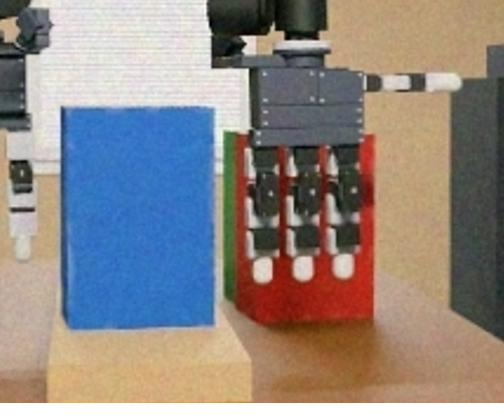

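>>> {"op": "move", "data": {"arm1": {"target": [0.032, -0.085, 1.005, -0.005, 0.708, 0.706, 0.010], "speed": 0.12}, "arm4": {"target": [-0.178, 0.288, 1.03, 0.035, 0.716, -0.697, 0.003], "speed": 0.12}, "arm3": {"target": [-0.42, 0.40, 1.45, 0.058, 0.751, -0.658, 0.026], "speed": 0.25}, "cameras": []}}

>>> {"op": "move", "data": {"arm1": {"target": [0.032, -0.030, 1.000, -0.005, 0.708, 0.706, 0.010], "speed": 0.05}, "arm4": {"target": [-0.180, 0.248, 1.03, 0.035, 0.716, -0.697, 0.003], "speed": 0.05}, "cameras": ["cam_high", "cam_low"]}}

>>> {"op": "zoom_image", "data": {"camera": "cam_high", "region": [205, 165, 295, 275]}}

>>> {"op": "zoom_image", "data": {"camera": "cam_low", "region": [180, 240, 330, 360]}}

Scene clock: 1437.53 s.
Joint torques (N m): arm1=[-2.08 -19.78 10.06 -0.05 0.09 -0.25] | arm2=[1.14 0.44 10.65 2.91 -0.1 -0.01] | arm3=[0.15 1.67 9.87 0.68 0.12 -0.11] | arm4=[1.9 -19.37 5.11 0.59 0.09 0.22]
Motor temperatures (°C): arm1=[21 33 37 21 19 19] | arm2=[19 20 44 21 19 22] | arm3=[18 22 50 22 22 19] | arm4=[20 37 32 22 19 18]
Heat: arm1: hottest joint3_rad 37 °C; arm2: hottest joint3_rad 44 °C; arm3: hottest joint3_rad 50 °C; arm4: hottest joint2_rad 37 °C.
move: arm1 off_target; arm3 off_target; arm4 off_target
Joint velocities: within noise
arm1.joint_positions: joint1_rad=-0.629 joint2_rad=+2.206 joint3_rad=+1.478 joint4_rad=-0.854 joint5_rad=+0.005 joint6_rad=+0.961 hand_index_mcp=+0.752 hand_index_abd=+0.000 hand_index_pip=+0.577 hand_index_dip=+0.696 hand_middle_mcp=+0.754 hand_middle_abd=-0.001 hand_middle_pip=+0.577 hand_middle_dip=+0.696 hand_ring_mcp=+0.753 hand_ring_abd=+0.003 hand_ring_pip=+0.578 hand_ring_dip=+0.696 hand_thumb_cmc=+0.999 hand_thumb_axl=+0.677 hand_thumb_mcp=+0.223 hand_thumb_ipl=+0.168 hand_current_limit=+0.400 hand_speed=-0.600
arm1.joint_status: not commanded
arm1.hand_state: goal,goal,goal,goal,goal,goal,goal,goal,goal,goal,goal,goal,goal,goal,goal,goal
arm1.index_mcp_current_ma: -3
arm1.index_abd_current_ma: 0
arm1.index_pip_current_ma: 1
arm1.index_dip_current_ma: 0
arm1.middle_mcp_current_ma: 0
arm1.middle_abd_current_ma: -1
arm1.middle_pip_current_ma: 1
arm1.middle_dip_current_ma: 0
arm1.ring_mcp_current_ma: -2
arm1.ring_abd_current_ma: 6
arm1.ring_pip_current_ma: 3
arm1.ring_dip_current_ma: 0
arm1.thumb_cmc_current_ma: -1
arm1.thumb_axl_current_ma: -2
arm1.thumb_mcp_current_ma: -10
arm1.thumb_ipl_current_ma: -1
arm1.hand_goal_index_mcp: 0.754
arm1.hand_goal_index_abd: 0.000
arm1.hand_goal_index_pip: 0.576
arm1.hand_goal_index_dip: 0.696
arm1.hand_goal_middle_mcp: 0.754
arm1.hand_goal_middle_abd: 0.000
arm1.hand_goal_middle_pip: 0.576
arm1.hand_goal_middle_dip: 0.696
arm1.hand_goal_ring_mcp: 0.754
arm1.hand_goal_ring_abd: 0.000
arm1.hand_goal_ring_pip: 0.576
arm1.hand_goal_ring_dip: 0.696
arm1.hand_goal_thumb_cmc: 1.000
arm1.hand_goal_thumb_axl: 0.678
arm1.hand_goal_thumb_mcp: 0.226
arm1.hand_goal_thumb_ipl: 0.168
arm1.hand: x=+0.0220 y=-0.0993 z=+1.0003 quat_wxyz=(-0.003, +0.712, +0.702, +0.000) (m; scene frame)
arm1.hand_target: x=+0.0317 y=-0.0853 z=+1.0054 quat_wxyz=(-0.005, +0.708, +0.706, +0.010) (m; scene frame)
arm1.hand_status: off_target (0.018 m and 1.3 deg from the pose sent, 0.120 m and 5.7 deg at the start)
arm2: as last shown
arm3.joint_positions: joint1_rad=+0.532 joint2_rad=+0.650 joint3_rad=+1.150 joint4_rad=-1.682 joint5_rad=+0.135 joint6_rad=+2.007 hand_index_mcp=+0.753 hand_index_abd=+0.002 hand_index_pip=+0.576 hand_index_dip=+0.696 hand_middle_mcp=+0.754 hand_middle_abd=+0.001 hand_middle_pip=+0.577 hand_middle_dip=+0.696 hand_ring_mcp=+0.752 hand_ring_abd=+0.002 hand_ring_pip=+0.574 hand_ring_dip=+0.696 hand_thumb_cmc=+1.000 hand_thumb_axl=+0.677 hand_thumb_mcp=+0.223 hand_thumb_ipl=+0.168 hand_current_limit=+0.400 hand_speed=-0.600
arm3.joint_status: not commanded
arm3.hand_state: goal,goal,goal,goal,goal,goal,goal,goal,goal,goal,goal,goal,goal,goal,goal,goal
arm3.index_mcp_current_ma: -2
arm3.index_abd_current_ma: 3
arm3.index_pip_current_ma: 0
arm3.index_dip_current_ma: 0
arm3.middle_mcp_current_ma: 1
arm3.middle_abd_current_ma: 1
arm3.middle_pip_current_ma: 1
arm3.middle_dip_current_ma: 0
arm3.ring_mcp_current_ma: -4
arm3.ring_abd_current_ma: 4
arm3.ring_pip_current_ma: -4
arm3.ring_dip_current_ma: 0
arm3.thumb_cmc_current_ma: 0
arm3.thumb_axl_current_ma: -1
arm3.thumb_mcp_current_ma: -9
arm3.thumb_ipl_current_ma: -1
arm3.hand_goal_index_mcp: 0.754
arm3.hand_goal_index_abd: 0.000
arm3.hand_goal_index_pip: 0.576
arm3.hand_goal_index_dip: 0.696
arm3.hand_goal_middle_mcp: 0.754
arm3.hand_goal_middle_abd: 0.000
arm3.hand_goal_middle_pip: 0.576
arm3.hand_goal_middle_dip: 0.696
arm3.hand_goal_ring_mcp: 0.754
arm3.hand_goal_ring_abd: 0.000
arm3.hand_goal_ring_pip: 0.576
arm3.hand_goal_ring_dip: 0.696
arm3.hand_goal_thumb_cmc: 1.000
arm3.hand_goal_thumb_axl: 0.678
arm3.hand_goal_thumb_mcp: 0.226
arm3.hand_goal_thumb_ipl: 0.168
arm3.hand: x=-0.4197 y=+0.4011 z=+1.4404 quat_wxyz=(+0.118, +0.724, -0.659, +0.169) (m; scene frame)
arm3.hand_target: x=-0.4199 y=+0.3991 z=+1.4489 quat_wxyz=(+0.120, +0.724, -0.657, +0.173) (m; scene frame)
arm3.hand_status: off_target (0.010 m and 18.0 deg from the pose sent, 0.228 m and 1.3 deg at the start; a joint's target at an end of its range on 32 of 52 steps)
arm4.joint_positions: joint1_rad=-1.137 joint2_rad=+2.266 joint3_rad=+1.390 joint4_rad=-0.656 joint5_rad=-0.023 joint6_rad=+0.453 hand_index_mcp=+0.752 hand_index_abd=-0.003 hand_index_pip=+0.576 hand_index_dip=+0.695 hand_middle_mcp=+0.751 hand_middle_abd=-0.003 hand_middle_pip=+0.573 hand_middle_dip=+0.696 hand_ring_mcp=+0.752 hand_ring_abd=+0.003 hand_ring_pip=+0.577 hand_ring_dip=+0.697 hand_thumb_cmc=+1.000 hand_thumb_axl=+0.677 hand_thumb_mcp=+0.220 hand_thumb_ipl=+0.167 hand_current_limit=+0.400 hand_speed=-0.600
arm4.joint_status: not commanded
arm4.hand_state: goal,goal,goal,goal,goal,goal,goal,goal,goal,goal,goal,goal,goal,goal,goal,goal
arm4.index_mcp_current_ma: -1
arm4.index_abd_current_ma: -2
arm4.index_pip_current_ma: 0
arm4.index_dip_current_ma: -1
arm4.middle_mcp_current_ma: -3
arm4.middle_abd_current_ma: -2
arm4.middle_pip_current_ma: -2
arm4.middle_dip_current_ma: 0
arm4.ring_mcp_current_ma: -2
arm4.ring_abd_current_ma: 2
arm4.ring_pip_current_ma: 1
arm4.ring_dip_current_ma: 0
arm4.thumb_cmc_current_ma: 0
arm4.thumb_axl_current_ma: -1
arm4.thumb_mcp_current_ma: -10
arm4.thumb_ipl_current_ma: -1
arm4.hand_goal_index_mcp: 0.754
arm4.hand_goal_index_abd: 0.000
arm4.hand_goal_index_pip: 0.576
arm4.hand_goal_index_dip: 0.696
arm4.hand_goal_middle_mcp: 0.754
arm4.hand_goal_middle_abd: 0.000
arm4.hand_goal_middle_pip: 0.576
arm4.hand_goal_middle_dip: 0.696
arm4.hand_goal_ring_mcp: 0.754
arm4.hand_goal_ring_abd: 0.000
arm4.hand_goal_ring_pip: 0.576
arm4.hand_goal_ring_dip: 0.696
arm4.hand_goal_thumb_cmc: 1.000
arm4.hand_goal_thumb_axl: 0.678
arm4.hand_goal_thumb_mcp: 0.226
arm4.hand_goal_thumb_ipl: 0.168
arm4.hand: x=-0.1714 y=+0.2973 z=+1.0112 quat_wxyz=(+0.016, +0.717, -0.697, +0.010) (m; scene frame)
arm4.hand_target: x=-0.1780 y=+0.2880 z=+1.0299 quat_wxyz=(+0.035, +0.716, -0.697, +0.003) (m; scene frame)
arm4.hand_status: off_target (0.022 m and 2.3 deg from the pose sent, 0.035 m and 5.0 deg at the start)
pictures: none
No camera images: "cameras" was empty.

Scene clock: 1439.17 s.
Joint torques (N m): arm1=[-1.32 -20.84 11.08 0.12 0.06 -0.01] | arm2=[1.14 0.5 10.65 2.91 -0.1 -0.02] | arm3=[0.21 1.61 9.89 0.62 0.13 -0.1] | arm4=[2.67 -16.97 9.42 -0.32 -0.11 0.24]
Motor temperatures (°C): arm1=[21 33 37 21 19 19] | arm2=[19 20 44 21 19 22] | arm3=[18 22 50 22 22 19] | arm4=[20 37 32 22 19 18]
Heat: arm1: hottest joint3_rad 37 °C; arm2: hottest joint3_rad 44 °C; arm3: hottest joint3_rad 50 °C; arm4: hottest joint2_rad 37 °C.
move: arm1 off_target; arm4 off_target
Joint velocities: within noise
arm1.joint_positions: joint1_rad=-0.591 joint2_rad=+2.304 joint3_rad=+1.659 joint4_rad=-0.941 joint5_rad=+0.006 joint6_rad=+0.985 hand_index_mcp=+0.752 hand_index_abd=+0.000 hand_index_pip=+0.577 hand_index_dip=+0.696 hand_middle_mcp=+0.754 hand_middle_abd=-0.001 hand_middle_pip=+0.577 hand_middle_dip=+0.696 hand_ring_mcp=+0.753 hand_ring_abd=+0.003 hand_ring_pip=+0.578 hand_ring_dip=+0.696 hand_thumb_cmc=+0.999 hand_thumb_axl=+0.677 hand_thumb_mcp=+0.223 hand_thumb_ipl=+0.168 hand_current_limit=+0.400 hand_speed=-0.600
arm1.joint_status: not commanded
arm1.hand_state: goal,goal,goal,goal,goal,goal,goal,goal,goal,goal,goal,goal,goal,goal,goal,goal
arm1.index_mcp_current_ma: -3
arm1.index_abd_current_ma: 0
arm1.index_pip_current_ma: 1
arm1.index_dip_current_ma: 0
arm1.middle_mcp_current_ma: 0
arm1.middle_abd_current_ma: -1
arm1.middle_pip_current_ma: 1
arm1.middle_dip_current_ma: 0
arm1.ring_mcp_current_ma: -2
arm1.ring_abd_current_ma: 6
arm1.ring_pip_current_ma: 3
arm1.ring_dip_current_ma: 0
arm1.thumb_cmc_current_ma: -1
arm1.thumb_axl_current_ma: -2
arm1.thumb_mcp_current_ma: -10
arm1.thumb_ipl_current_ma: -1
arm1.hand_goal_index_mcp: 0.754
arm1.hand_goal_index_abd: 0.000
arm1.hand_goal_index_pip: 0.576
arm1.hand_goal_index_dip: 0.696
arm1.hand_goal_middle_mcp: 0.754
arm1.hand_goal_middle_abd: 0.000
arm1.hand_goal_middle_pip: 0.576
arm1.hand_goal_middle_dip: 0.696
arm1.hand_goal_ring_mcp: 0.754
arm1.hand_goal_ring_abd: 0.000
arm1.hand_goal_ring_pip: 0.576
arm1.hand_goal_ring_dip: 0.696
arm1.hand_goal_thumb_cmc: 1.000
arm1.hand_goal_thumb_axl: 0.678
arm1.hand_goal_thumb_mcp: 0.226
arm1.hand_goal_thumb_ipl: 0.168
arm1.hand: x=+0.0281 y=-0.0495 z=+0.9970 quat_wxyz=(-0.002, +0.707, +0.707, -0.002) (m; scene frame)
arm1.hand_target: x=+0.0315 y=-0.0307 z=+1.0005 quat_wxyz=(-0.005, +0.708, +0.706, +0.010) (m; scene frame)
arm1.hand_status: off_target (0.020 m and 1.4 deg from the pose sent, 0.070 m and 1.3 deg at the start)
arm2, arm3: as last shown
arm3.hand_target: x=-0.4199 y=+0.3990 z=+1.4489 quat_wxyz=(+0.120, +0.724, -0.657, +0.173) (m; scene frame)
arm4.joint_positions: joint1_rad=-1.084 joint2_rad=+2.266 joint3_rad=+1.414 joint4_rad=-0.672 joint5_rad=-0.013 joint6_rad=+0.510 hand_index_mcp=+0.752 hand_index_abd=-0.002 hand_index_pip=+0.576 hand_index_dip=+0.695 hand_middle_mcp=+0.751 hand_middle_abd=-0.003 hand_middle_pip=+0.573 hand_middle_dip=+0.696 hand_ring_mcp=+0.754 hand_ring_abd=+0.003 hand_ring_pip=+0.577 hand_ring_dip=+0.697 hand_thumb_cmc=+1.000 hand_thumb_axl=+0.677 hand_thumb_mcp=+0.220 hand_thumb_ipl=+0.167 hand_current_limit=+0.400 hand_speed=-0.600
arm4.joint_status: not commanded
arm4.hand_state: goal,goal,goal,goal,goal,goal,goal,goal,goal,goal,goal,goal,goal,goal,goal,goal
arm4.index_mcp_current_ma: -1
arm4.index_abd_current_ma: -2
arm4.index_pip_current_ma: 0
arm4.index_dip_current_ma: -1
arm4.middle_mcp_current_ma: -3
arm4.middle_abd_current_ma: -2
arm4.middle_pip_current_ma: -2
arm4.middle_dip_current_ma: 0
arm4.ring_mcp_current_ma: 0
arm4.ring_abd_current_ma: 3
arm4.ring_pip_current_ma: 1
arm4.ring_dip_current_ma: 0
arm4.thumb_cmc_current_ma: 0
arm4.thumb_axl_current_ma: -1
arm4.thumb_mcp_current_ma: -10
arm4.thumb_ipl_current_ma: -1
arm4.hand_goal_index_mcp: 0.754
arm4.hand_goal_index_abd: 0.000
arm4.hand_goal_index_pip: 0.576
arm4.hand_goal_index_dip: 0.696
arm4.hand_goal_middle_mcp: 0.754
arm4.hand_goal_middle_abd: 0.000
arm4.hand_goal_middle_pip: 0.576
arm4.hand_goal_middle_dip: 0.696
arm4.hand_goal_ring_mcp: 0.754
arm4.hand_goal_ring_abd: 0.000
arm4.hand_goal_ring_pip: 0.576
arm4.hand_goal_ring_dip: 0.696
arm4.hand_goal_thumb_cmc: 1.000
arm4.hand_goal_thumb_axl: 0.678
arm4.hand_goal_thumb_mcp: 0.226
arm4.hand_goal_thumb_ipl: 0.168
arm4.hand: x=-0.1651 y=+0.2684 z=+1.0182 quat_wxyz=(+0.018, +0.715, -0.699, +0.005) (m; scene frame)
arm4.hand_target: x=-0.1792 y=+0.2484 z=+1.0307 quat_wxyz=(+0.035, +0.716, -0.697, +0.003) (m; scene frame)
arm4.hand_status: off_target (0.028 m and 2.0 deg from the pose sent, 0.054 m and 2.3 deg at the start)
pictures: cam_high, cam_low

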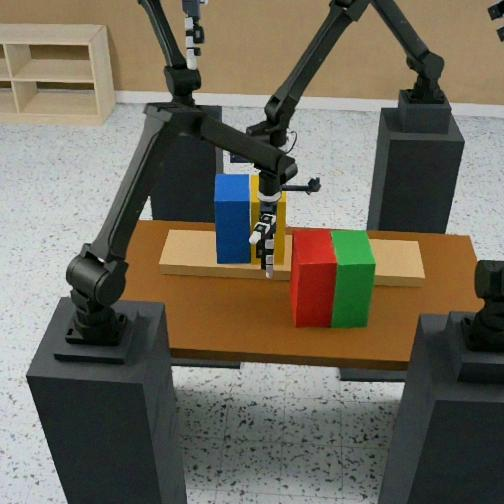

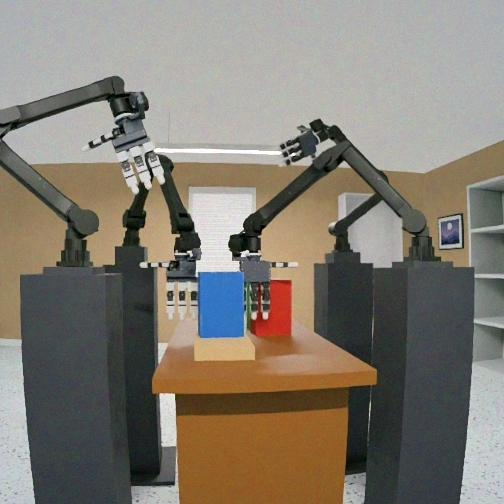

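Scaled by 4.582 from the camera's 504x504 image, which has a finer 720x720 frame.

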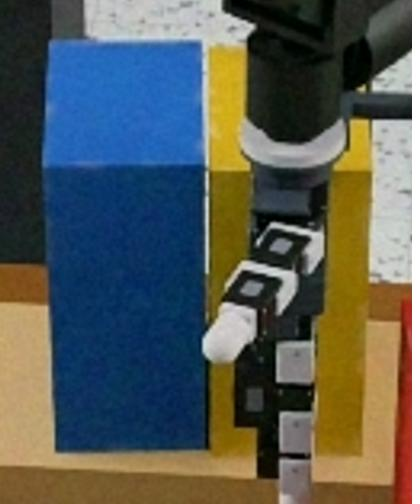

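Scaled by 3.360 from the camera's 504x504 image, which has a finer 720x720 frame.

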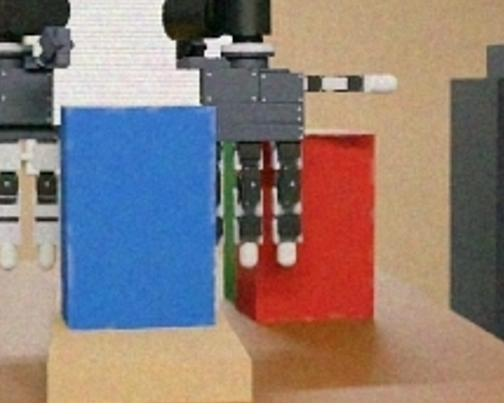

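>>> {"op": "move", "data": {"arm1": {"target": [0.030, -0.008, 1.000, -0.005, 0.708, 0.706, 0.010], "speed": 0.05}, "arm4": {"target": [-0.182, 0.215, 1.03, 0.035, 0.716, -0.697, 0.003], "speed": 0.05}, "cameras": ["cam_high", "cam_low"]}}

>>> {"op": "zoom_image", "data": {"camera": "cam_high", "region": [205, 165, 295, 275]}}

>>> {"op": "zoom_image", "data": {"camera": "cam_low", "region": [180, 240, 330, 360]}}

Scene clock: 1446.53 s.
Joint torques (N m): arm1=[0.38 -20.19 13.09 1.22 -0.05 0.19] | arm2=[1.14 0.5 10.65 2.91 -0.1 -0.01] | arm3=[0.32 1.73 9.84 0.62 0.14 -0.1] | arm4=[5.13 -16.15 11.77 0.59 -0.41 0.41]
Motor temperatures (°C): arm1=[21 33 37 21 19 19] | arm2=[19 20 44 21 19 22] | arm3=[18 22 50 22 22 19] | arm4=[20 37 32 22 19 18]
Heat: arm1: hottest joint3_rad 37 °C; arm2: hottest joint3_rad 44 °C; arm3: hottest joint3_rad 50 °C; arm4: hottest joint2_rad 37 °C.
move: arm1 off_target; arm4 off_target
Joint velocities: within noise
arm1.joint_positions: joint1_rad=-0.589 joint2_rad=+2.325 joint3_rad=+1.704 joint4_rad=-1.004 joint5_rad=+0.007 joint6_rad=+0.986 hand_index_mcp=+0.752 hand_index_abd=+0.000 hand_index_pip=+0.577 hand_index_dip=+0.696 hand_middle_mcp=+0.754 hand_middle_abd=-0.001 hand_middle_pip=+0.577 hand_middle_dip=+0.696 hand_ring_mcp=+0.753 hand_ring_abd=+0.003 hand_ring_pip=+0.578 hand_ring_dip=+0.696 hand_thumb_cmc=+0.999 hand_thumb_axl=+0.677 hand_thumb_mcp=+0.223 hand_thumb_ipl=+0.168 hand_current_limit=+0.400 hand_speed=-0.600
arm1.joint_status: not commanded
arm1.hand_state: goal,goal,goal,goal,goal,goal,goal,goal,goal,goal,goal,goal,goal,goal,goal,goal
arm1.index_mcp_current_ma: -3
arm1.index_abd_current_ma: 0
arm1.index_pip_current_ma: 1
arm1.index_dip_current_ma: 0
arm1.middle_mcp_current_ma: 0
arm1.middle_abd_current_ma: -1
arm1.middle_pip_current_ma: 1
arm1.middle_dip_current_ma: 0
arm1.ring_mcp_current_ma: -2
arm1.ring_abd_current_ma: 6
arm1.ring_pip_current_ma: 3
arm1.ring_dip_current_ma: 0
arm1.thumb_cmc_current_ma: -1
arm1.thumb_axl_current_ma: -2
arm1.thumb_mcp_current_ma: -10
arm1.thumb_ipl_current_ma: -1
arm1.hand_goal_index_mcp: 0.754
arm1.hand_goal_index_abd: 0.000
arm1.hand_goal_index_pip: 0.576
arm1.hand_goal_index_dip: 0.696
arm1.hand_goal_middle_mcp: 0.754
arm1.hand_goal_middle_abd: 0.000
arm1.hand_goal_middle_pip: 0.576
arm1.hand_goal_middle_dip: 0.696
arm1.hand_goal_ring_mcp: 0.754
arm1.hand_goal_ring_abd: 0.000
arm1.hand_goal_ring_pip: 0.576
arm1.hand_goal_ring_dip: 0.696
arm1.hand_goal_thumb_cmc: 1.000
arm1.hand_goal_thumb_axl: 0.678
arm1.hand_goal_thumb_mcp: 0.226
arm1.hand_goal_thumb_ipl: 0.168
arm1.hand: x=+0.0278 y=-0.0484 z=+0.9968 quat_wxyz=(+0.003, +0.707, +0.707, -0.021) (m; scene frame)
arm1.hand_target: x=+0.0278 y=-0.0099 z=+1.0016 quat_wxyz=(-0.006, +0.707, +0.707, +0.011) (m; scene frame)
arm1.hand_status: off_target (0.041 m and 3.7 deg from the pose sent, 0.042 m and 1.4 deg at the start)
arm2, arm3: as last shown
arm4.joint_positions: joint1_rad=-1.077 joint2_rad=+2.278 joint3_rad=+1.447 joint4_rad=-0.731 joint5_rad=-0.002 joint6_rad=+0.536 hand_index_mcp=+0.752 hand_index_abd=-0.002 hand_index_pip=+0.576 hand_index_dip=+0.695 hand_middle_mcp=+0.751 hand_middle_abd=-0.003 hand_middle_pip=+0.573 hand_middle_dip=+0.696 hand_ring_mcp=+0.753 hand_ring_abd=+0.003 hand_ring_pip=+0.577 hand_ring_dip=+0.697 hand_thumb_cmc=+1.000 hand_thumb_axl=+0.677 hand_thumb_mcp=+0.220 hand_thumb_ipl=+0.167 hand_current_limit=+0.400 hand_speed=-0.600
arm4.joint_status: not commanded
arm4.hand_state: goal,goal,goal,goal,goal,goal,goal,goal,goal,goal,goal,goal,goal,goal,goal,goal
arm4.index_mcp_current_ma: -1
arm4.index_abd_current_ma: -2
arm4.index_pip_current_ma: 0
arm4.index_dip_current_ma: -1
arm4.middle_mcp_current_ma: -3
arm4.middle_abd_current_ma: -2
arm4.middle_pip_current_ma: -2
arm4.middle_dip_current_ma: 0
arm4.ring_mcp_current_ma: 0
arm4.ring_abd_current_ma: 2
arm4.ring_pip_current_ma: 1
arm4.ring_dip_current_ma: 0
arm4.thumb_cmc_current_ma: 0
arm4.thumb_axl_current_ma: -1
arm4.thumb_mcp_current_ma: -10
arm4.thumb_ipl_current_ma: -1
arm4.hand_goal_index_mcp: 0.754
arm4.hand_goal_index_abd: 0.000
arm4.hand_goal_index_pip: 0.576
arm4.hand_goal_index_dip: 0.696
arm4.hand_goal_middle_mcp: 0.754
arm4.hand_goal_middle_abd: 0.000
arm4.hand_goal_middle_pip: 0.576
arm4.hand_goal_middle_dip: 0.696
arm4.hand_goal_ring_mcp: 0.754
arm4.hand_goal_ring_abd: 0.000
arm4.hand_goal_ring_pip: 0.576
arm4.hand_goal_ring_dip: 0.696
arm4.hand_goal_thumb_cmc: 1.000
arm4.hand_goal_thumb_axl: 0.678
arm4.hand_goal_thumb_mcp: 0.226
arm4.hand_goal_thumb_ipl: 0.168
arm4.hand: x=-0.1631 y=+0.2682 z=+1.0182 quat_wxyz=(-0.001, +0.709, -0.705, +0.005) (m; scene frame)
arm4.hand_target: x=-0.1778 y=+0.2163 z=+1.0326 quat_wxyz=(+0.036, +0.717, -0.697, +0.005) (m; scene frame)
arm4.hand_status: off_target (0.058 m and 4.4 deg from the pose sent, 0.057 m and 2.0 deg at the start)
pictures: cam_high, cam_low

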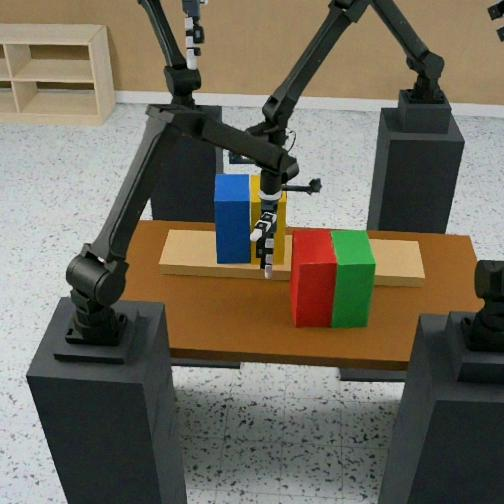

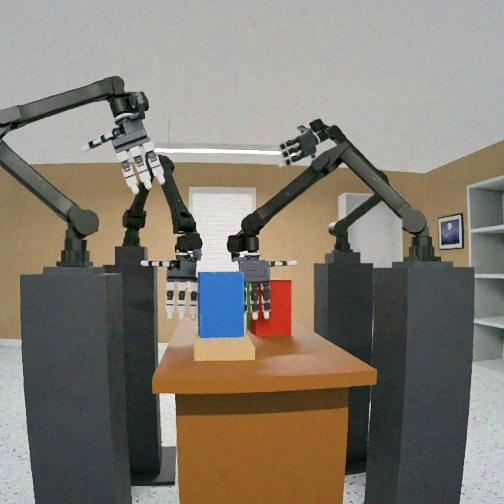

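Scaled by 4.582 from the camera's 504x504 image, which has a finer 720x720 frame.

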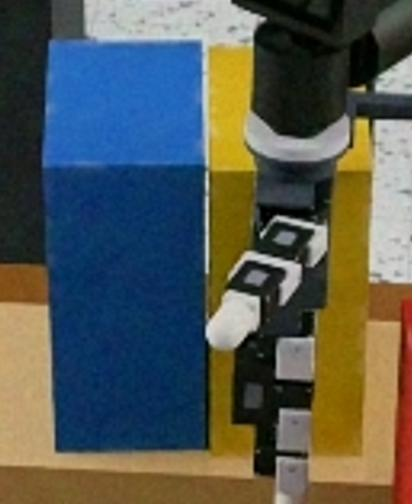

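Scaled by 3.360 from the camera's 504x504 image, which has a finer 720x720 frame.

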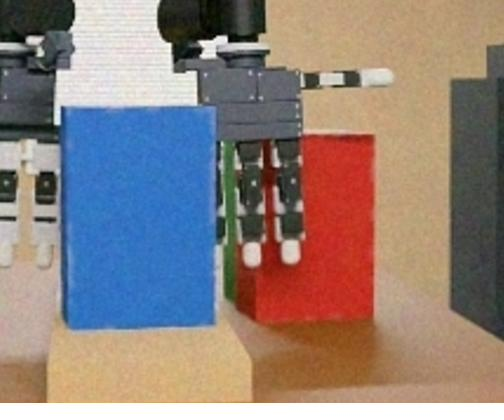

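>>> {"op": "move", "data": {"arm1": {"target": [0.008, -0.006, 1.008, -0.005, 0.708, 0.706, 0.010], "speed": 0.05}, "arm4": {"target": [-0.158, 0.212, 1.04, 0.035, 0.716, -0.697, 0.003], "speed": 0.05}, "cameras": ["cam_high", "cam_low"]}}

>>> {"op": "zoom_image", "data": {"camera": "cam_high", "region": [205, 165, 295, 275]}}

>>> {"op": "zoom_image", "data": {"camera": "cam_low", "region": [180, 240, 330, 360]}}

Scene clock: 1459.23 s.
Joint torques (N m): arm1=[2.08 -22.89 9.94 1.63 -0.34 0.16] | arm2=[1.14 0.44 10.66 2.91 -0.09 -0.02] | arm3=[0.26 1.79 9.87 0.58 0.14 -0.1] | arm4=[6.53 -18.55 7.09 1.33 -0.64 0.47]
Motor temperatures (°C): arm1=[21 34 38 21 19 19] | arm2=[19 20 44 21 19 22] | arm3=[18 22 51 22 22 19] | arm4=[20 35 32 22 19 18]
Heat: arm1: hottest joint3_rad 38 °C; arm2: hottest joint3_rad 44 °C; arm3: hottest joint3_rad 51 °C; arm4: hottest joint2_rad 35 °C.
move: arm1 off_target; arm4 off_target
Joint velocities: within noise
arm1.joint_positions: joint1_rad=-0.581 joint2_rad=+2.325 joint3_rad=+1.704 joint4_rad=-1.009 joint5_rad=+0.015 joint6_rad=+1.018 hand_index_mcp=+0.752 hand_index_abd=+0.000 hand_index_pip=+0.577 hand_index_dip=+0.696 hand_middle_mcp=+0.754 hand_middle_abd=-0.001 hand_middle_pip=+0.577 hand_middle_dip=+0.696 hand_ring_mcp=+0.753 hand_ring_abd=+0.003 hand_ring_pip=+0.578 hand_ring_dip=+0.696 hand_thumb_cmc=+0.999 hand_thumb_axl=+0.677 hand_thumb_mcp=+0.223 hand_thumb_ipl=+0.168 hand_current_limit=+0.400 hand_speed=-0.600
arm1.joint_status: not commanded
arm1.hand_state: goal,goal,goal,goal,goal,goal,goal,goal,goal,goal,goal,goal,goal,goal,goal,goal
arm1.index_mcp_current_ma: -3
arm1.index_abd_current_ma: 0
arm1.index_pip_current_ma: 1
arm1.index_dip_current_ma: 0
arm1.middle_mcp_current_ma: 0
arm1.middle_abd_current_ma: -1
arm1.middle_pip_current_ma: 1
arm1.middle_dip_current_ma: 0
arm1.ring_mcp_current_ma: -2
arm1.ring_abd_current_ma: 6
arm1.ring_pip_current_ma: 3
arm1.ring_dip_current_ma: 0
arm1.thumb_cmc_current_ma: -1
arm1.thumb_axl_current_ma: -2
arm1.thumb_mcp_current_ma: -10
arm1.thumb_ipl_current_ma: -1
arm1.hand_goal_index_mcp: 0.754
arm1.hand_goal_index_abd: 0.000
arm1.hand_goal_index_pip: 0.576
arm1.hand_goal_index_dip: 0.696
arm1.hand_goal_middle_mcp: 0.754
arm1.hand_goal_middle_abd: 0.000
arm1.hand_goal_middle_pip: 0.576
arm1.hand_goal_middle_dip: 0.696
arm1.hand_goal_ring_mcp: 0.754
arm1.hand_goal_ring_abd: 0.000
arm1.hand_goal_ring_pip: 0.576
arm1.hand_goal_ring_dip: 0.696
arm1.hand_goal_thumb_cmc: 1.000
arm1.hand_goal_thumb_axl: 0.678
arm1.hand_goal_thumb_mcp: 0.226
arm1.hand_goal_thumb_ipl: 0.168
arm1.hand: x=+0.0237 y=-0.0497 z=+0.9976 quat_wxyz=(+0.008, +0.715, +0.698, -0.023) (m; scene frame)
arm1.hand_target: x=+0.0063 y=-0.0079 z=+1.0091 quat_wxyz=(-0.006, +0.708, +0.706, +0.009) (m; scene frame)
arm1.hand_status: off_target (0.048 m and 4.2 deg from the pose sent, 0.048 m and 3.7 deg at the start)
arm2.joint_positions: joint1_rad=+0.023 joint2_rad=+0.633 joint3_rad=+1.412 joint4_rad=-1.240 joint5_rad=-0.029 joint6_rad=+1.095 hand_index_mcp=+0.754 hand_index_abd=+0.001 hand_index_pip=+0.577 hand_index_dip=+0.696 hand_middle_mcp=+0.755 hand_middle_abd=+0.000 hand_middle_pip=+0.577 hand_middle_dip=+0.696 hand_ring_mcp=+0.755 hand_ring_abd=+0.001 hand_ring_pip=+0.577 hand_ring_dip=+0.696 hand_thumb_cmc=+0.714 hand_thumb_axl=+0.677 hand_thumb_mcp=+0.226 hand_thumb_ipl=+0.168 hand_current_limit=+0.400 hand_speed=-0.600
arm2.joint_status: not commanded
arm2.hand_state: goal,goal,goal,goal,goal,goal,goal,overload,goal,goal,goal,goal,goal,goal,goal,goal
arm2.index_mcp_current_ma: 0
arm2.index_abd_current_ma: 0
arm2.index_pip_current_ma: 1
arm2.index_dip_current_ma: 0
arm2.middle_mcp_current_ma: 0
arm2.middle_abd_current_ma: 0
arm2.middle_pip_current_ma: 1
arm2.middle_dip_current_ma: 0
arm2.ring_mcp_current_ma: 0
arm2.ring_abd_current_ma: 0
arm2.ring_pip_current_ma: 1
arm2.ring_dip_current_ma: 0
arm2.thumb_cmc_current_ma: 0
arm2.thumb_axl_current_ma: -1
arm2.thumb_mcp_current_ma: 0
arm2.thumb_ipl_current_ma: 0
arm2.hand_goal_index_mcp: 0.754
arm2.hand_goal_index_abd: 0.000
arm2.hand_goal_index_pip: 0.576
arm2.hand_goal_index_dip: 0.696
arm2.hand_goal_middle_mcp: 0.754
arm2.hand_goal_middle_abd: 0.000
arm2.hand_goal_middle_pip: 0.576
arm2.hand_goal_middle_dip: 0.696
arm2.hand_goal_ring_mcp: 0.754
arm2.hand_goal_ring_abd: 0.000
arm2.hand_goal_ring_pip: 0.576
arm2.hand_goal_ring_dip: 0.696
arm2.hand_goal_thumb_cmc: 0.714
arm2.hand_goal_thumb_axl: 0.678
arm2.hand_goal_thumb_mcp: 0.226
arm2.hand_goal_thumb_ipl: 0.168
arm2.hand: x=+0.4982 y=-0.2990 z=+1.7344 quat_wxyz=(-0.293, +0.427, +0.739, +0.431) (m; scene frame)
arm2.hand_target: x=+0.4985 y=-0.3023 z=+1.7450 quat_wxyz=(-0.299, +0.424, +0.733, +0.439) (m; scene frame)
arm2.hand_status: not commanded
arm3: as last shown
arm4.joint_positions: joint1_rad=-1.072 joint2_rad=+2.276 joint3_rad=+1.442 joint4_rad=-0.731 joint5_rad=+0.005 joint6_rad=+0.560 hand_index_mcp=+0.752 hand_index_abd=-0.002 hand_index_pip=+0.576 hand_index_dip=+0.695 hand_middle_mcp=+0.751 hand_middle_abd=-0.003 hand_middle_pip=+0.573 hand_middle_dip=+0.696 hand_ring_mcp=+0.753 hand_ring_abd=+0.003 hand_ring_pip=+0.577 hand_ring_dip=+0.697 hand_thumb_cmc=+1.000 hand_thumb_axl=+0.677 hand_thumb_mcp=+0.220 hand_thumb_ipl=+0.167 hand_current_limit=+0.400 hand_speed=-0.600
arm4.joint_status: not commanded
arm4.hand_state: goal,goal,goal,goal,goal,goal,goal,goal,goal,goal,goal,goal,goal,goal,goal,goal
arm4.index_mcp_current_ma: -1
arm4.index_abd_current_ma: -2
arm4.index_pip_current_ma: 0
arm4.index_dip_current_ma: -1
arm4.middle_mcp_current_ma: -3
arm4.middle_abd_current_ma: -2
arm4.middle_pip_current_ma: -2
arm4.middle_dip_current_ma: 0
arm4.ring_mcp_current_ma: 0
arm4.ring_abd_current_ma: 2
arm4.ring_pip_current_ma: 1
arm4.ring_dip_current_ma: 0
arm4.thumb_cmc_current_ma: 0
arm4.thumb_axl_current_ma: -1
arm4.thumb_mcp_current_ma: -10
arm4.thumb_ipl_current_ma: -1
arm4.hand_goal_index_mcp: 0.754
arm4.hand_goal_index_abd: 0.000
arm4.hand_goal_index_pip: 0.576
arm4.hand_goal_index_dip: 0.696
arm4.hand_goal_middle_mcp: 0.754
arm4.hand_goal_middle_abd: 0.000
arm4.hand_goal_middle_pip: 0.576
arm4.hand_goal_middle_dip: 0.696
arm4.hand_goal_ring_mcp: 0.754
arm4.hand_goal_ring_abd: 0.000
arm4.hand_goal_ring_pip: 0.576
arm4.hand_goal_ring_dip: 0.696
arm4.hand_goal_thumb_cmc: 1.000
arm4.hand_goal_thumb_axl: 0.678
arm4.hand_goal_thumb_mcp: 0.226
arm4.hand_goal_thumb_ipl: 0.168
arm4.hand: x=-0.1602 y=+0.2692 z=+1.0186 quat_wxyz=(-0.003, +0.702, -0.712, +0.002) (m; scene frame)
arm4.hand_target: x=-0.1556 y=+0.2135 z=+1.0405 quat_wxyz=(+0.035, +0.717, -0.697, +0.005) (m; scene frame)
arm4.hand_status: off_target (0.061 m and 5.0 deg from the pose sent, 0.060 m and 4.4 deg at the start)
pictures: cam_high, cam_low

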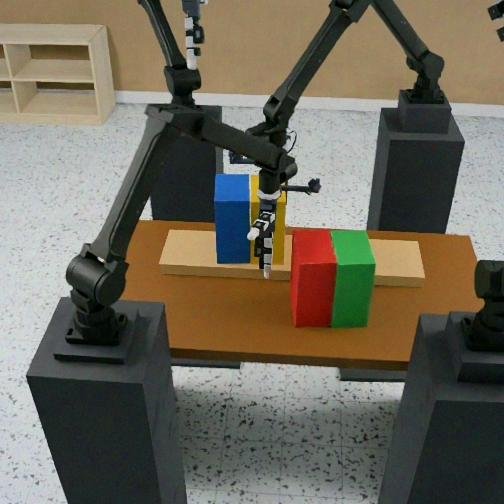

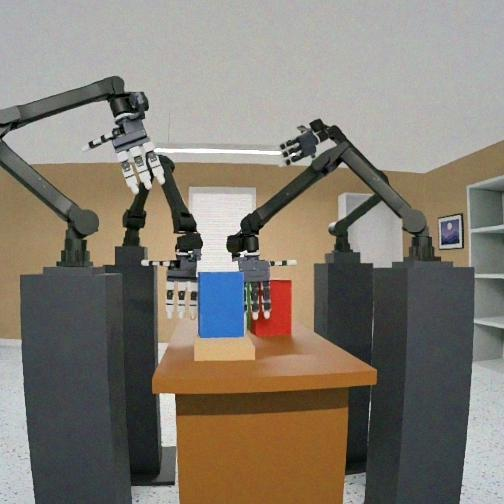

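Scaled by 4.582 from the camera's 504x504 image, which has a finer 720x720 frame.

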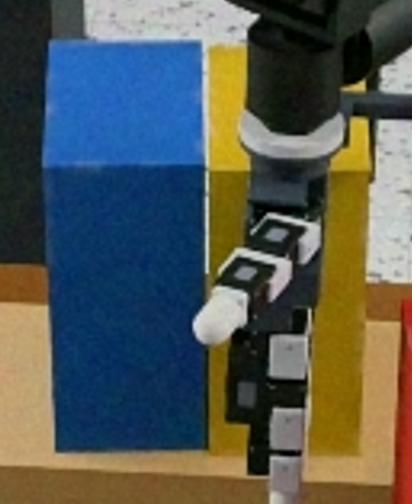

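Scaled by 3.360 from the camera's 504x504 image, which has a finer 720x720 frame.

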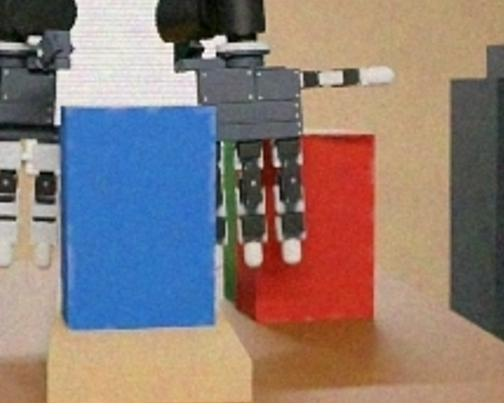

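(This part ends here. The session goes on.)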